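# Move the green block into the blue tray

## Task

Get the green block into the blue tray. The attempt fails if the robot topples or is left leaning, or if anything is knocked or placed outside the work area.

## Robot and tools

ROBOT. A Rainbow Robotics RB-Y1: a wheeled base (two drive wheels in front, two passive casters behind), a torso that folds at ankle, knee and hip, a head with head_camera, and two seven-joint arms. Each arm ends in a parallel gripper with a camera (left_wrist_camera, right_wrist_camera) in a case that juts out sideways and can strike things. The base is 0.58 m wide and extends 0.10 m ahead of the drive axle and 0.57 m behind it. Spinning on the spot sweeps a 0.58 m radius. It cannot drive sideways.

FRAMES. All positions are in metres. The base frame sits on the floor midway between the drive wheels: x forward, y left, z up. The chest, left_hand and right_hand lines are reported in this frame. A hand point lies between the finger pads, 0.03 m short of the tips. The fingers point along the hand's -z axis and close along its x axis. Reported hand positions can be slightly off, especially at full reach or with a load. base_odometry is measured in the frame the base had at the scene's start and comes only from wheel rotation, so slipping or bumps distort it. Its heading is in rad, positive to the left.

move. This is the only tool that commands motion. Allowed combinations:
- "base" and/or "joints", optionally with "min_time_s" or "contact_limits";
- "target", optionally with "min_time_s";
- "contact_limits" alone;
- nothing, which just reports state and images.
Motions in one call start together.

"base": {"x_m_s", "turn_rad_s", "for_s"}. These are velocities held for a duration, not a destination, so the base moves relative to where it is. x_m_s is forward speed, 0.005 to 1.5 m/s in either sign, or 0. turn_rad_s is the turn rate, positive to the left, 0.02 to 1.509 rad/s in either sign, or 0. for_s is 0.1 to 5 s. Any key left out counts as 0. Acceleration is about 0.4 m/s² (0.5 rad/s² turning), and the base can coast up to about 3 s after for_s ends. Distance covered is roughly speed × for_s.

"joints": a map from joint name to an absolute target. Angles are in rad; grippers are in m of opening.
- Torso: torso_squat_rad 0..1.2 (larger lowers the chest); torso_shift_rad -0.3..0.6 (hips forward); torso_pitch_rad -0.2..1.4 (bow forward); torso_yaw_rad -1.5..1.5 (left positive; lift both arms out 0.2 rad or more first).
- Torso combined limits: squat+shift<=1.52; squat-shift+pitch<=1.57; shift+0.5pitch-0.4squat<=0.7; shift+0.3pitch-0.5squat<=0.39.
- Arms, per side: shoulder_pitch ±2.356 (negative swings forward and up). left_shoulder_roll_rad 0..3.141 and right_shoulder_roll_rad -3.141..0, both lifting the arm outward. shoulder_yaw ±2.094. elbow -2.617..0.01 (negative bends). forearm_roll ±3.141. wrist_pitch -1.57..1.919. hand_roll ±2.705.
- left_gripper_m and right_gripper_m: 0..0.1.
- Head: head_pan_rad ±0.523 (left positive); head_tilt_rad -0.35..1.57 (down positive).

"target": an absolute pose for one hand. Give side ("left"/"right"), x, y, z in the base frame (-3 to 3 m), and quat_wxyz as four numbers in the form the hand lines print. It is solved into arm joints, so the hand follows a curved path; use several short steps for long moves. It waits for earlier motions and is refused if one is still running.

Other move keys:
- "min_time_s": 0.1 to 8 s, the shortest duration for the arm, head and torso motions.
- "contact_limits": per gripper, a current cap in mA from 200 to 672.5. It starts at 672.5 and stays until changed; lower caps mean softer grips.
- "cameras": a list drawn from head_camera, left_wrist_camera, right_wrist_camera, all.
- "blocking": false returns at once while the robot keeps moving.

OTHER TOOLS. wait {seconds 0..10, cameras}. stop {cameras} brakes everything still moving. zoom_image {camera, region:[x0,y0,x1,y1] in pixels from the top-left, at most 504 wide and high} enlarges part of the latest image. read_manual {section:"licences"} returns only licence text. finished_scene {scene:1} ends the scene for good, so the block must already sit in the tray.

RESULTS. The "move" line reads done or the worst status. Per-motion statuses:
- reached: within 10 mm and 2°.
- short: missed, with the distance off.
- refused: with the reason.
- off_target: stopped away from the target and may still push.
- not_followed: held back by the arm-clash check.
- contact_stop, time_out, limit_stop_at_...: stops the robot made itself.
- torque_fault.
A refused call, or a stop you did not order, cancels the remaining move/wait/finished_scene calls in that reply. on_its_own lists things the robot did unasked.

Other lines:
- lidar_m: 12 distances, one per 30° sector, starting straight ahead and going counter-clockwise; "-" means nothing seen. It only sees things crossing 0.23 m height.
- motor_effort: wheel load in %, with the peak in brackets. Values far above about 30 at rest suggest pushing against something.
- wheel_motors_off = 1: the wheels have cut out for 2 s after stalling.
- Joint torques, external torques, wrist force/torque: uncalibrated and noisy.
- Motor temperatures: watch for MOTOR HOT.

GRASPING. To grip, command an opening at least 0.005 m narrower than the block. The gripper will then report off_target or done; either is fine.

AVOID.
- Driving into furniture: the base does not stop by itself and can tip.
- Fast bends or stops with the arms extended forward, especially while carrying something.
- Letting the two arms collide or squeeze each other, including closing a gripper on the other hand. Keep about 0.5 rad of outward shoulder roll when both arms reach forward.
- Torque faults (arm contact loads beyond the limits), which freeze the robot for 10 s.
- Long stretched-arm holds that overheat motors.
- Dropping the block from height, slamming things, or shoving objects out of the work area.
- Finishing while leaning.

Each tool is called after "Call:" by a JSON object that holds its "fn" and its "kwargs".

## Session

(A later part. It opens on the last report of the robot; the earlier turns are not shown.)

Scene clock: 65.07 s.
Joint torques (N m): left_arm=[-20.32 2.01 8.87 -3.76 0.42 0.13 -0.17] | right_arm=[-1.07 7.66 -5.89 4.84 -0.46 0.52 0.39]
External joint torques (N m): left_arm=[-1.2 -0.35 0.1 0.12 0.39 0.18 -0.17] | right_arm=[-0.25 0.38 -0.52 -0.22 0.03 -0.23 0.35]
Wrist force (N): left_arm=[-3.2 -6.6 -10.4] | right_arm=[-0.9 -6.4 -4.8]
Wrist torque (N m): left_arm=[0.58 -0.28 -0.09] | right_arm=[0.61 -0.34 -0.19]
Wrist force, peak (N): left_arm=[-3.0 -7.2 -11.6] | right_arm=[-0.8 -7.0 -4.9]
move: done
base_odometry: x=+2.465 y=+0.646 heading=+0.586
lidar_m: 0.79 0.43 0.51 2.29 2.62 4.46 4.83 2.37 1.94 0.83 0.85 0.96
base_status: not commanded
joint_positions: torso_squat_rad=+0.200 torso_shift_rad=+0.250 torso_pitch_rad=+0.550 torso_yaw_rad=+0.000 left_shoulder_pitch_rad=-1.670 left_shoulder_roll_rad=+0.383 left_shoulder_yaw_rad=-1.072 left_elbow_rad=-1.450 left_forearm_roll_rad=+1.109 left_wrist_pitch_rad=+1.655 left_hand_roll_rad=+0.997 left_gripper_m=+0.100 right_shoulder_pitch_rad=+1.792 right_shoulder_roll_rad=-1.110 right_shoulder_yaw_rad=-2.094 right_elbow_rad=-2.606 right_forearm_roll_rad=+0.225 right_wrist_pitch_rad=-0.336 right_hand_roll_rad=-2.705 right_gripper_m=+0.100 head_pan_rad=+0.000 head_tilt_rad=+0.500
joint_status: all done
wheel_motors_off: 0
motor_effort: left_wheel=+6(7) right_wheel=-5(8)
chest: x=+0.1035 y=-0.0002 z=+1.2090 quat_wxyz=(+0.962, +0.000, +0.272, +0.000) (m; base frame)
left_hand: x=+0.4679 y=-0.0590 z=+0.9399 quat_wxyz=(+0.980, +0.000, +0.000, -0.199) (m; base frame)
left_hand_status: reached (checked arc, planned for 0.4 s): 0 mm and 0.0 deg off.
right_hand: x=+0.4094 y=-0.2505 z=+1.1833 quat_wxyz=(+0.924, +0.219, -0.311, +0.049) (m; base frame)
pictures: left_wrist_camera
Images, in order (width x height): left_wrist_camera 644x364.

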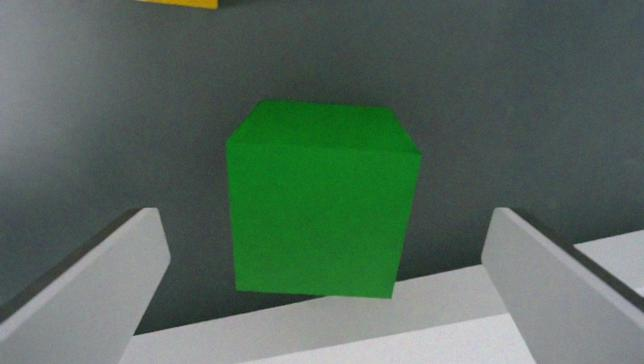

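Call:
{"fn": "move", "kwargs": {"target": {"side":"left","x":0.467,"y":-0.059,"z":0.905,"quat_wxyz":[0.980,0,0,-0.199]}}}

Call:
{"fn": "move", "kwargs": {"joints": {"left_gripper_m":0.03}, "cameras": ["left_wrist_camera"]}}

Call:
{"fn": "move", "kwargs": {"target": {"side":"left","x":0.467,"y":-0.059,"z":1.03,"quat_wxyz":[0.980,0,0,-0.199]}, "cameras": ["head_camera","left_wrist_camera"]}}

Scene clock: 66.23 s.
Joint torques (N m): left_arm=[-19.92 1.33 8.52 -4.68 0.22 0.09 0.08] | right_arm=[-0.75 7.7 -6.19 4.78 -0.5 0.65 0.46]
External joint torques (N m): left_arm=[-1.04 -0.53 0.08 -0.5 0.19 0.14 0.08] | right_arm=[0.07 0.43 -0.82 -0.28 0 -0.1 0.43]
Wrist force (N): left_arm=[-2.4 -6.2 -10.5] | right_arm=[-0.9 -6.4 -4.6]
Wrist torque (N m): left_arm=[0.54 -0.18 -0.08] | right_arm=[0.60 -0.34 -0.19]
Wrist force, peak (N): left_arm=[-3.2 -6.4 -12.5] | right_arm=[-0.8 -6.8 -5.0]
move: done
base_odometry: x=+2.465 y=+0.646 heading=+0.586
lidar_m: 0.79 0.44 0.51 2.28 2.60 4.46 4.82 2.37 1.93 0.81 0.85 0.95
base_status: not commanded
joint_positions: torso_squat_rad=+0.200 torso_shift_rad=+0.250 torso_pitch_rad=+0.550 torso_yaw_rad=+0.000 left_shoulder_pitch_rad=-1.621 left_shoulder_roll_rad=+0.358 left_shoulder_yaw_rad=-1.115 left_elbow_rad=-1.390 left_forearm_roll_rad=+1.059 left_wrist_pitch_rad=+1.581 left_hand_roll_rad=+0.968 left_gripper_m=+0.100 right_shoulder_pitch_rad=+1.792 right_shoulder_roll_rad=-1.110 right_shoulder_yaw_rad=-2.094 right_elbow_rad=-2.606 right_forearm_roll_rad=+0.225 right_wrist_pitch_rad=-0.336 right_hand_roll_rad=-2.705 right_gripper_m=+0.100 head_pan_rad=+0.000 head_tilt_rad=+0.500
joint_status: all done
wheel_motors_off: 0
motor_effort: left_wheel=+6(6) right_wheel=-7(7)
chest: x=+0.1035 y=-0.0002 z=+1.2090 quat_wxyz=(+0.962, +0.000, +0.272, +0.000) (m; base frame)
left_hand: x=+0.4669 y=-0.0588 z=+0.9050 quat_wxyz=(+0.980, +0.000, +0.000, -0.199) (m; base frame)
left_hand_status: reached (checked arc, planned for 0.3 s): 0 mm and 0.0 deg off.
right_hand: x=+0.4093 y=-0.2505 z=+1.1833 quat_wxyz=(+0.924, +0.219, -0.311, +0.049) (m; base frame)
pictures: none

Scene clock: 67.57 s.
Joint torques (N m): left_arm=[-19.71 1.85 7.95 -4.09 0.14 -0.12 -0.2] | right_arm=[-0.88 7.79 -6.15 4.7 -0.47 0.63 0.38]
External joint torques (N m): left_arm=[-0.82 0 -0.49 0.08 0.11 -0.06 -0.2] | right_arm=[-0.06 0.52 -0.78 -0.36 0.03 -0.12 0.35]
Wrist force (N): left_arm=[-2.7 -6.4 -8.6] | right_arm=[-0.7 -6.7 -4.7]
Wrist torque (N m): left_arm=[0.55 -0.23 -0.09] | right_arm=[0.63 -0.32 -0.19]
Wrist force, peak (N): left_arm=[-2.9 -6.5 -10.9] | right_arm=[-0.9 -6.8 -5.0]
move: off_target
base_odometry: x=+2.465 y=+0.646 heading=+0.586
lidar_m: 0.77 0.43 0.50 2.29 2.60 4.46 4.82 2.38 1.94 0.82 0.85 0.96
base_status: not commanded
joint_positions: torso_squat_rad=+0.200 torso_shift_rad=+0.250 torso_pitch_rad=+0.550 torso_yaw_rad=+0.000 left_shoulder_pitch_rad=-1.621 left_shoulder_roll_rad=+0.358 left_shoulder_yaw_rad=-1.115 left_elbow_rad=-1.390 left_forearm_roll_rad=+1.059 left_wrist_pitch_rad=+1.581 left_hand_roll_rad=+0.968 left_gripper_m=+0.051 right_shoulder_pitch_rad=+1.792 right_shoulder_roll_rad=-1.110 right_shoulder_yaw_rad=-2.094 right_elbow_rad=-2.606 right_forearm_roll_rad=+0.225 right_wrist_pitch_rad=-0.336 right_hand_roll_rad=-2.705 right_gripper_m=+0.100 head_pan_rad=+0.000 head_tilt_rad=+0.500
joint_status: left_gripper_m off_target (ended at +0.051, target +0.030)
wheel_motors_off: 0
motor_effort: left_wheel=+4(7) right_wheel=-6(7)
chest: x=+0.1035 y=-0.0002 z=+1.2090 quat_wxyz=(+0.962, +0.000, +0.272, +0.000) (m; base frame)
left_hand: x=+0.4669 y=-0.0588 z=+0.9050 quat_wxyz=(+0.980, +0.000, +0.000, -0.199) (m; base frame)
right_hand: x=+0.4093 y=-0.2505 z=+1.1833 quat_wxyz=(+0.924, +0.219, -0.311, +0.049) (m; base frame)
pictures: left_wrist_camera
Images, in order (width x height): left_wrist_camera 644x364.

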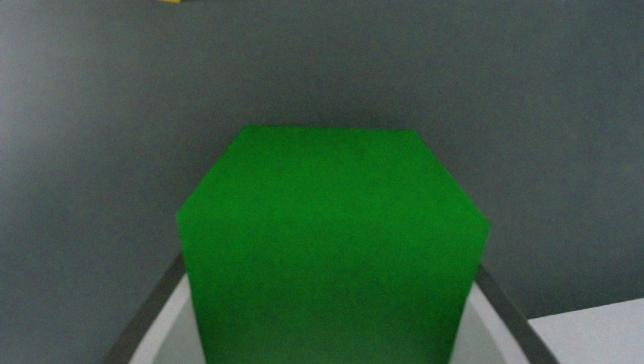

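Scene clock: 68.53 s.
Joint torques (N m): left_arm=[-18.59 3.58 8.52 -3.12 0.02 -0.55 0.07] | right_arm=[-0.7 7.65 -5.71 4.72 -0.41 0.64 0.47]
External joint torques (N m): left_arm=[0.94 -0.01 -0.61 -0.21 -0.01 -0.5 0.07] | right_arm=[0.12 0.38 -0.34 -0.34 0.09 -0.11 0.43]
Wrist force (N): left_arm=[-2.7 -6.2 -11.5] | right_arm=[-0.8 -6.5 -4.7]
Wrist torque (N m): left_arm=[0.52 -0.22 -0.18] | right_arm=[0.62 -0.33 -0.20]
Wrist force, peak (N): left_arm=[-3.1 -7.1 -13.0] | right_arm=[-0.9 -6.6 -5.2]
move: done
base_odometry: x=+2.465 y=+0.646 heading=+0.586
lidar_m: 0.78 0.43 0.51 2.28 2.61 4.46 4.82 2.36 1.95 0.82 0.84 0.96
base_status: not commanded
joint_positions: torso_squat_rad=+0.200 torso_shift_rad=+0.250 torso_pitch_rad=+0.550 torso_yaw_rad=+0.000 left_shoulder_pitch_rad=-1.811 left_shoulder_roll_rad=+0.420 left_shoulder_yaw_rad=-0.951 left_elbow_rad=-1.534 left_forearm_roll_rad=+1.249 left_wrist_pitch_rad=+1.832 left_hand_roll_rad=+1.062 left_gripper_m=+0.051 right_shoulder_pitch_rad=+1.792 right_shoulder_roll_rad=-1.110 right_shoulder_yaw_rad=-2.094 right_elbow_rad=-2.606 right_forearm_roll_rad=+0.225 right_wrist_pitch_rad=-0.336 right_hand_roll_rad=-2.705 right_gripper_m=+0.100 head_pan_rad=+0.000 head_tilt_rad=+0.500
joint_status: all done
wheel_motors_off: 0
motor_effort: left_wheel=+5(8) right_wheel=-5(8)
chest: x=+0.1035 y=-0.0002 z=+1.2090 quat_wxyz=(+0.962, +0.000, +0.272, +0.000) (m; base frame)
left_hand: x=+0.4671 y=-0.0591 z=+1.0299 quat_wxyz=(+0.980, +0.000, +0.000, -0.199) (m; base frame)
left_hand_status: reached (checked arc, planned for 0.5 s): 0 mm and 0.0 deg off.
right_hand: x=+0.4093 y=-0.2505 z=+1.1833 quat_wxyz=(+0.924, +0.219, -0.311, +0.049) (m; base frame)
pictures: head_camera, left_wrist_camera
Images, in order (width x height): head_camera 896x504, left_wrist_camera 644x364.

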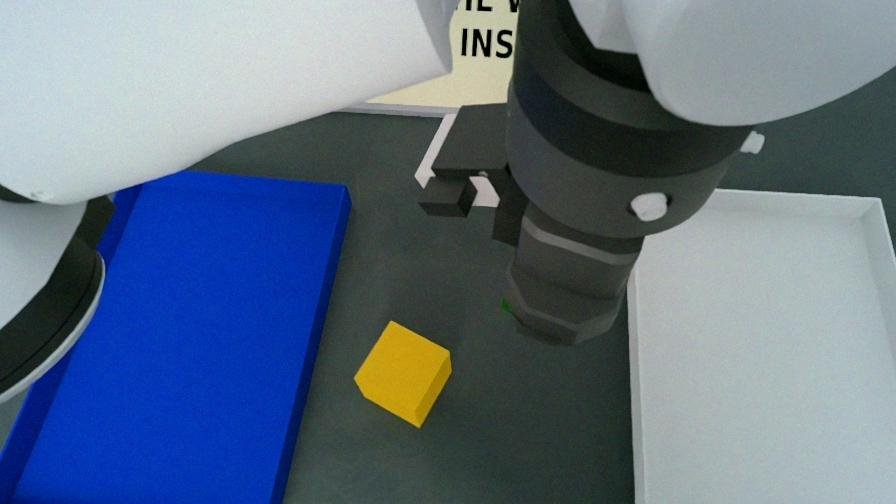

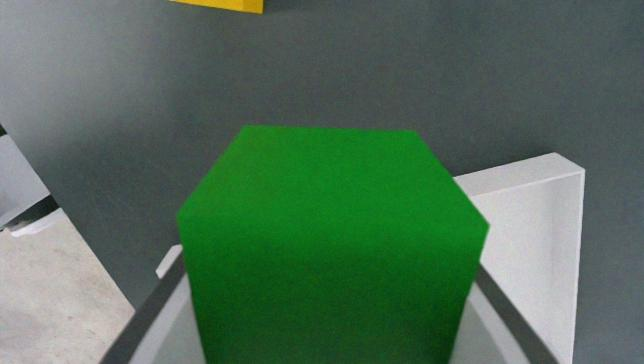

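Call:
{"fn": "move", "kwargs": {"target": {"side":"left","x":0.47,"y":0.19,"z":1.03,"quat_wxyz":[0.980,0,0,-0.199]}, "cameras": ["head_camera","left_wrist_camera"]}}

Scene clock: 70.57 s.
Joint torques (N m): left_arm=[-15.85 8.18 10.11 -1.76 0 -0.18 0.37] | right_arm=[-0.65 7.64 -6.07 4.64 -0.51 0.61 0.52]
External joint torques (N m): left_arm=[-1.22 -0.55 0.63 -0.6 -0.03 -0.12 0.37] | right_arm=[0.17 0.37 -0.7 -0.42 -0.01 -0.14 0.49]
Wrist force (N): left_arm=[-2.4 -6.4 -11.7] | right_arm=[-0.7 -6.4 -4.6]
Wrist torque (N m): left_arm=[0.54 -0.20 -0.12] | right_arm=[0.61 -0.32 -0.19]
Wrist force, peak (N): left_arm=[-3.3 -6.2 -12.3] | right_arm=[-1.0 -6.8 -5.0]
move: done
base_odometry: x=+2.465 y=+0.646 heading=+0.586
lidar_m: 0.78 0.43 0.51 2.28 2.61 4.46 4.82 2.38 1.94 0.82 0.85 0.96
base_status: not commanded
joint_positions: torso_squat_rad=+0.200 torso_shift_rad=+0.250 torso_pitch_rad=+0.550 torso_yaw_rad=+0.000 left_shoulder_pitch_rad=-1.436 left_shoulder_roll_rad=+1.249 left_shoulder_yaw_rad=-0.776 left_elbow_rad=-2.065 left_forearm_roll_rad=+1.448 left_wrist_pitch_rad=+1.691 left_hand_roll_rad=+0.768 left_gripper_m=+0.051 right_shoulder_pitch_rad=+1.792 right_shoulder_roll_rad=-1.110 right_shoulder_yaw_rad=-2.094 right_elbow_rad=-2.606 right_forearm_roll_rad=+0.225 right_wrist_pitch_rad=-0.336 right_hand_roll_rad=-2.705 right_gripper_m=+0.100 head_pan_rad=+0.000 head_tilt_rad=+0.500
joint_status: all done
wheel_motors_off: 0
motor_effort: left_wheel=+6(8) right_wheel=-8(8)
chest: x=+0.1035 y=-0.0002 z=+1.2090 quat_wxyz=(+0.962, +0.000, +0.272, +0.000) (m; base frame)
left_hand: x=+0.4702 y=+0.1902 z=+1.0302 quat_wxyz=(+0.980, +0.002, -0.001, -0.198) (m; base frame)
left_hand_status: reached (checked arc, planned for 1.1 s): 0 mm and 0.3 deg off.
right_hand: x=+0.4093 y=-0.2505 z=+1.1834 quat_wxyz=(+0.924, +0.219, -0.311, +0.049) (m; base frame)
pictures: head_camera, left_wrist_camera
Images, in order (width x height): head_camera 896x504, left_wrist_camera 644x364.

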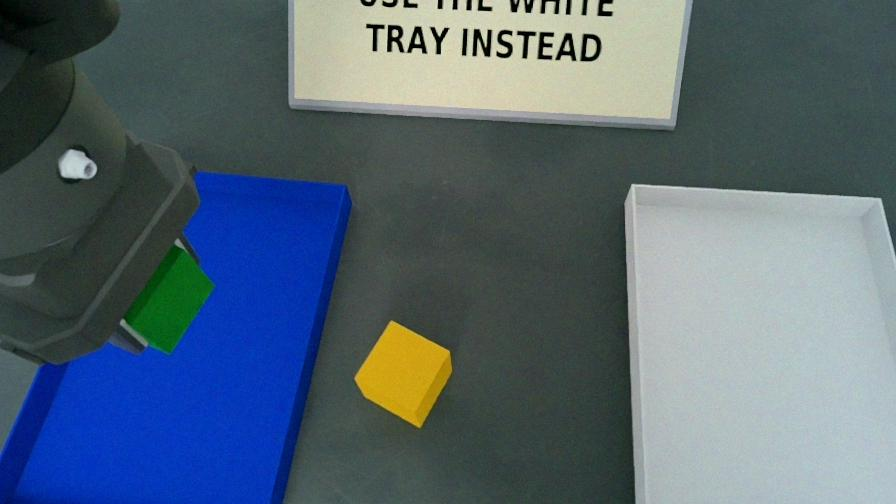

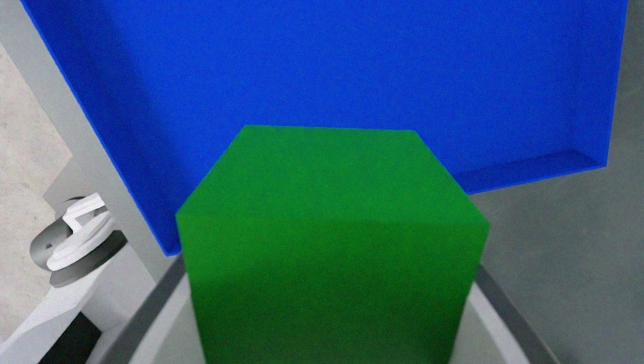

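Call:
{"fn": "move", "kwargs": {"target": {"side":"left","x":0.47,"y":0.19,"z":0.916,"quat_wxyz":[0.980,0,0,-0.199]}, "cameras": ["head_camera","left_wrist_camera"]}}

Scene clock: 72.33 s.
Joint torques (N m): left_arm=[-15.73 9.57 9.37 -3.51 0.19 -0.01 0.07] | right_arm=[-0.8 7.59 -5.91 4.76 -0.46 0.59 0.47]
External joint torques (N m): left_arm=[-1.38 0.63 0.22 -0.38 0.17 0.06 0.07] | right_arm=[0.01 0.32 -0.54 -0.3 0.04 -0.16 0.44]
Wrist force (N): left_arm=[-2.4 -6.6 -10.9] | right_arm=[-0.8 -6.4 -4.6]
Wrist torque (N m): left_arm=[0.56 -0.16 -0.11] | right_arm=[0.60 -0.33 -0.19]
Wrist force, peak (N): left_arm=[-2.2 -6.9 -12.9] | right_arm=[-0.8 -6.9 -4.7]
move: done
base_odometry: x=+2.465 y=+0.646 heading=+0.586
lidar_m: 0.78 0.43 0.51 2.28 2.60 4.46 4.83 2.38 1.95 0.82 0.84 0.95
base_status: not commanded
joint_positions: torso_squat_rad=+0.200 torso_shift_rad=+0.250 torso_pitch_rad=+0.550 torso_yaw_rad=+0.000 left_shoulder_pitch_rad=-1.253 left_shoulder_roll_rad=+1.137 left_shoulder_yaw_rad=-0.922 left_elbow_rad=-1.948 left_forearm_roll_rad=+1.179 left_wrist_pitch_rad=+1.480 left_hand_roll_rad=+0.705 left_gripper_m=+0.051 right_shoulder_pitch_rad=+1.792 right_shoulder_roll_rad=-1.110 right_shoulder_yaw_rad=-2.094 right_elbow_rad=-2.606 right_forearm_roll_rad=+0.225 right_wrist_pitch_rad=-0.336 right_hand_roll_rad=-2.705 right_gripper_m=+0.100 head_pan_rad=+0.000 head_tilt_rad=+0.500
joint_status: all done
wheel_motors_off: 0
motor_effort: left_wheel=+6(8) right_wheel=-5(7)
chest: x=+0.1035 y=-0.0001 z=+1.2090 quat_wxyz=(+0.962, +0.000, +0.272, +0.000) (m; base frame)
left_hand: x=+0.4694 y=+0.1902 z=+0.9161 quat_wxyz=(+0.980, +0.000, +0.000, -0.199) (m; base frame)
left_hand_status: reached (checked arc, planned for 0.5 s): 1 mm and 0.0 deg off.
right_hand: x=+0.4094 y=-0.2504 z=+1.1833 quat_wxyz=(+0.924, +0.219, -0.311, +0.049) (m; base frame)
pictures: head_camera, left_wrist_camera
Images, in order (width x height): head_camera 896x504, left_wrist_camera 644x364.

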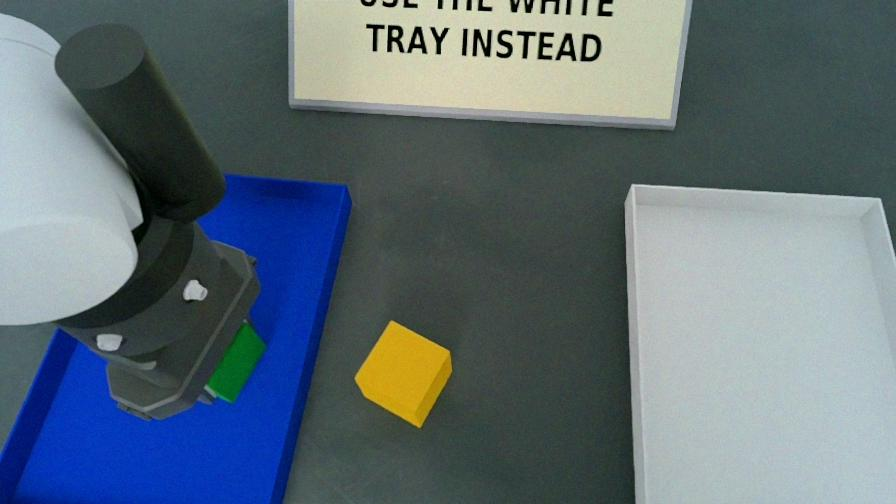

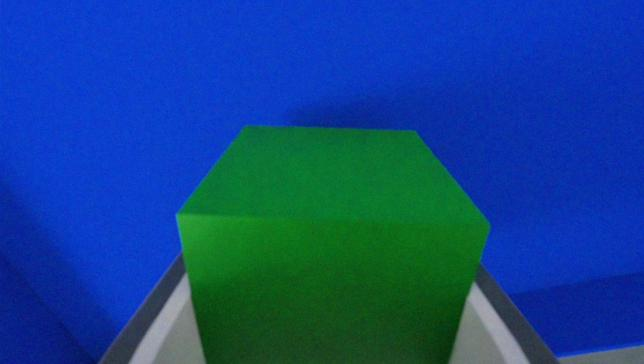

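Call:
{"fn": "move", "kwargs": {"target": {"side":"left","x":0.47,"y":0.19,"z":0.911,"quat_wxyz":[0.980,0,0,-0.199]}}}

Call:
{"fn": "move", "kwargs": {"joints": {"left_gripper_m":0.085}}}

Call:
{"fn": "move", "kwargs": {"target": {"side":"left","x":0.47,"y":0.19,"z":1.03,"quat_wxyz":[0.980,0,0,-0.199]}, "cameras": ["left_wrist_camera"]}}

Scene clock: 74.83 s.
Joint torques (N m): left_arm=[-15.23 8.58 9.08 -3.51 0.13 -0.13 0.16] | right_arm=[-1.07 7.7 -6.21 4.78 -0.5 0.59 0.38]
External joint torques (N m): left_arm=[-0.86 -0.34 -0.05 -0.31 0.1 -0.06 0.16] | right_arm=[-0.25 0.43 -0.84 -0.29 0 -0.16 0.34]
Wrist force (N): left_arm=[-2.4 -6.4 -11.7] | right_arm=[-0.8 -6.8 -4.9]
Wrist torque (N m): left_arm=[0.52 -0.17 -0.09] | right_arm=[0.65 -0.33 -0.20]
Wrist force, peak (N): left_arm=[-2.5 -7.5 -12.7] | right_arm=[-0.9 -6.9 -4.9]
move: done
base_odometry: x=+2.465 y=+0.646 heading=+0.586
lidar_m: 0.77 0.42 0.50 2.29 2.60 4.45 4.82 2.37 1.95 0.82 0.85 0.96
base_status: not commanded
joint_positions: torso_squat_rad=+0.200 torso_shift_rad=+0.250 torso_pitch_rad=+0.550 torso_yaw_rad=+0.000 left_shoulder_pitch_rad=-1.247 left_shoulder_roll_rad=+1.130 left_shoulder_yaw_rad=-0.928 left_elbow_rad=-1.936 left_forearm_roll_rad=+1.168 left_wrist_pitch_rad=+1.470 left_hand_roll_rad=+0.700 left_gripper_m=+0.051 right_shoulder_pitch_rad=+1.792 right_shoulder_roll_rad=-1.110 right_shoulder_yaw_rad=-2.094 right_elbow_rad=-2.606 right_forearm_roll_rad=+0.225 right_wrist_pitch_rad=-0.336 right_hand_roll_rad=-2.705 right_gripper_m=+0.100 head_pan_rad=+0.000 head_tilt_rad=+0.500
joint_status: all done
wheel_motors_off: 0
motor_effort: left_wheel=+5(7) right_wheel=-7(8)
chest: x=+0.1035 y=-0.0001 z=+1.2090 quat_wxyz=(+0.962, +0.000, +0.272, +0.000) (m; base frame)
left_hand: x=+0.4699 y=+0.1900 z=+0.9110 quat_wxyz=(+0.980, +0.000, +0.000, -0.199) (m; base frame)
left_hand_status: reached (checked arc, planned for 0.1 s): 0 mm and 0.0 deg off.
right_hand: x=+0.4093 y=-0.2504 z=+1.1833 quat_wxyz=(+0.924, +0.219, -0.311, +0.049) (m; base frame)
pictures: none

Scene clock: 75.70 s.
Joint torques (N m): left_arm=[-15.17 8.22 8.7 -3.14 0.27 -0.02 0.09] | right_arm=[-0.98 7.7 -5.99 4.69 -0.49 0.55 0.48]
External joint torques (N m): left_arm=[-0.8 -0.71 -0.43 0.06 0.25 0.05 0.09] | right_arm=[-0.16 0.43 -0.62 -0.37 0.01 -0.19 0.45]
Wrist force (N): left_arm=[-2.6 -6.7 -10.1] | right_arm=[-0.6 -6.8 -4.9]
Wrist torque (N m): left_arm=[0.58 -0.22 -0.09] | right_arm=[0.65 -0.31 -0.19]
Wrist force, peak (N): left_arm=[-2.6 -7.2 -11.2] | right_arm=[-0.7 -6.8 -5.0]
move: done
base_odometry: x=+2.465 y=+0.646 heading=+0.586
lidar_m: 0.78 0.42 0.51 2.29 2.61 4.45 4.82 2.37 1.95 0.83 0.84 0.96
base_status: not commanded
joint_positions: torso_squat_rad=+0.200 torso_shift_rad=+0.250 torso_pitch_rad=+0.550 torso_yaw_rad=+0.000 left_shoulder_pitch_rad=-1.247 left_shoulder_roll_rad=+1.130 left_shoulder_yaw_rad=-0.928 left_elbow_rad=-1.936 left_forearm_roll_rad=+1.168 left_wrist_pitch_rad=+1.470 left_hand_roll_rad=+0.700 left_gripper_m=+0.085 right_shoulder_pitch_rad=+1.792 right_shoulder_roll_rad=-1.110 right_shoulder_yaw_rad=-2.094 right_elbow_rad=-2.606 right_forearm_roll_rad=+0.225 right_wrist_pitch_rad=-0.336 right_hand_roll_rad=-2.705 right_gripper_m=+0.100 head_pan_rad=+0.000 head_tilt_rad=+0.500
joint_status: all done
wheel_motors_off: 0
motor_effort: left_wheel=+3(7) right_wheel=-5(7)
chest: x=+0.1035 y=-0.0001 z=+1.2090 quat_wxyz=(+0.962, +0.000, +0.272, +0.000) (m; base frame)
left_hand: x=+0.4699 y=+0.1900 z=+0.9110 quat_wxyz=(+0.980, +0.000, +0.000, -0.199) (m; base frame)
right_hand: x=+0.4093 y=-0.2504 z=+1.1833 quat_wxyz=(+0.924, +0.219, -0.311, +0.049) (m; base frame)
pictures: none

Scene clock: 76.80 s.
Joint torques (N m): left_arm=[-13.9 8.16 8.04 -1.43 0.02 -0.58 -0.01] | right_arm=[-0.97 7.65 -5.94 4.6 -0.54 0.61 0.5]
External joint torques (N m): left_arm=[0.72 -0.6 -1.43 -0.26 -0.01 -0.51 -0.01] | right_arm=[-0.15 0.38 -0.57 -0.46 -0.05 -0.14 0.46]
Wrist force (N): left_arm=[-2.4 -6.3 -11.1] | right_arm=[-0.6 -6.4 -5.0]
Wrist torque (N m): left_arm=[0.55 -0.22 -0.21] | right_arm=[0.60 -0.31 -0.19]
Wrist force, peak (N): left_arm=[-2.8 -7.0 -12.7] | right_arm=[-0.6 -6.7 -5.0]
move: done
base_odometry: x=+2.465 y=+0.646 heading=+0.586
lidar_m: 0.78 0.43 0.50 2.29 2.59 4.45 4.82 2.37 1.95 0.82 0.85 0.95
base_status: not commanded
joint_positions: torso_squat_rad=+0.200 torso_shift_rad=+0.250 torso_pitch_rad=+0.550 torso_yaw_rad=+0.000 left_shoulder_pitch_rad=-1.432 left_shoulder_roll_rad=+1.249 left_shoulder_yaw_rad=-0.772 left_elbow_rad=-2.065 left_forearm_roll_rad=+1.449 left_wrist_pitch_rad=+1.689 left_hand_roll_rad=+0.764 left_gripper_m=+0.085 right_shoulder_pitch_rad=+1.792 right_shoulder_roll_rad=-1.110 right_shoulder_yaw_rad=-2.094 right_elbow_rad=-2.606 right_forearm_roll_rad=+0.225 right_wrist_pitch_rad=-0.336 right_hand_roll_rad=-2.705 right_gripper_m=+0.100 head_pan_rad=+0.000 head_tilt_rad=+0.500
joint_status: all done
wheel_motors_off: 0
motor_effort: left_wheel=+4(8) right_wheel=-5(7)
chest: x=+0.1034 y=-0.0002 z=+1.2090 quat_wxyz=(+0.962, +0.000, +0.272, +0.000) (m; base frame)
left_hand: x=+0.4701 y=+0.1899 z=+1.0300 quat_wxyz=(+0.980, +0.000, +0.000, -0.199) (m; base frame)
left_hand_status: reached (checked arc, planned for 0.5 s): 0 mm and 0.1 deg off.
right_hand: x=+0.4093 y=-0.2505 z=+1.1834 quat_wxyz=(+0.924, +0.219, -0.311, +0.049) (m; base frame)
pictures: left_wrist_camera
Images, in order (width x height): left_wrist_camera 644x364.

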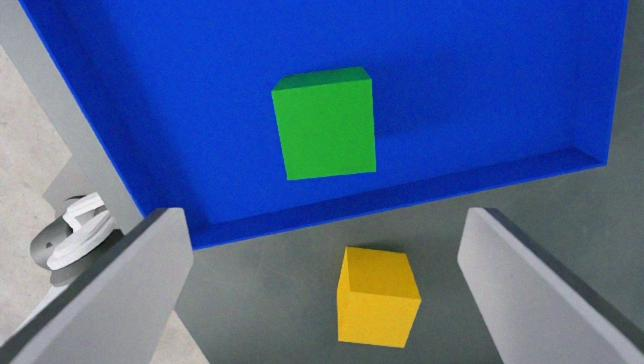

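Call:
{"fn": "finished_scene", "kwargs": {}}

The scene is finished: the task was done.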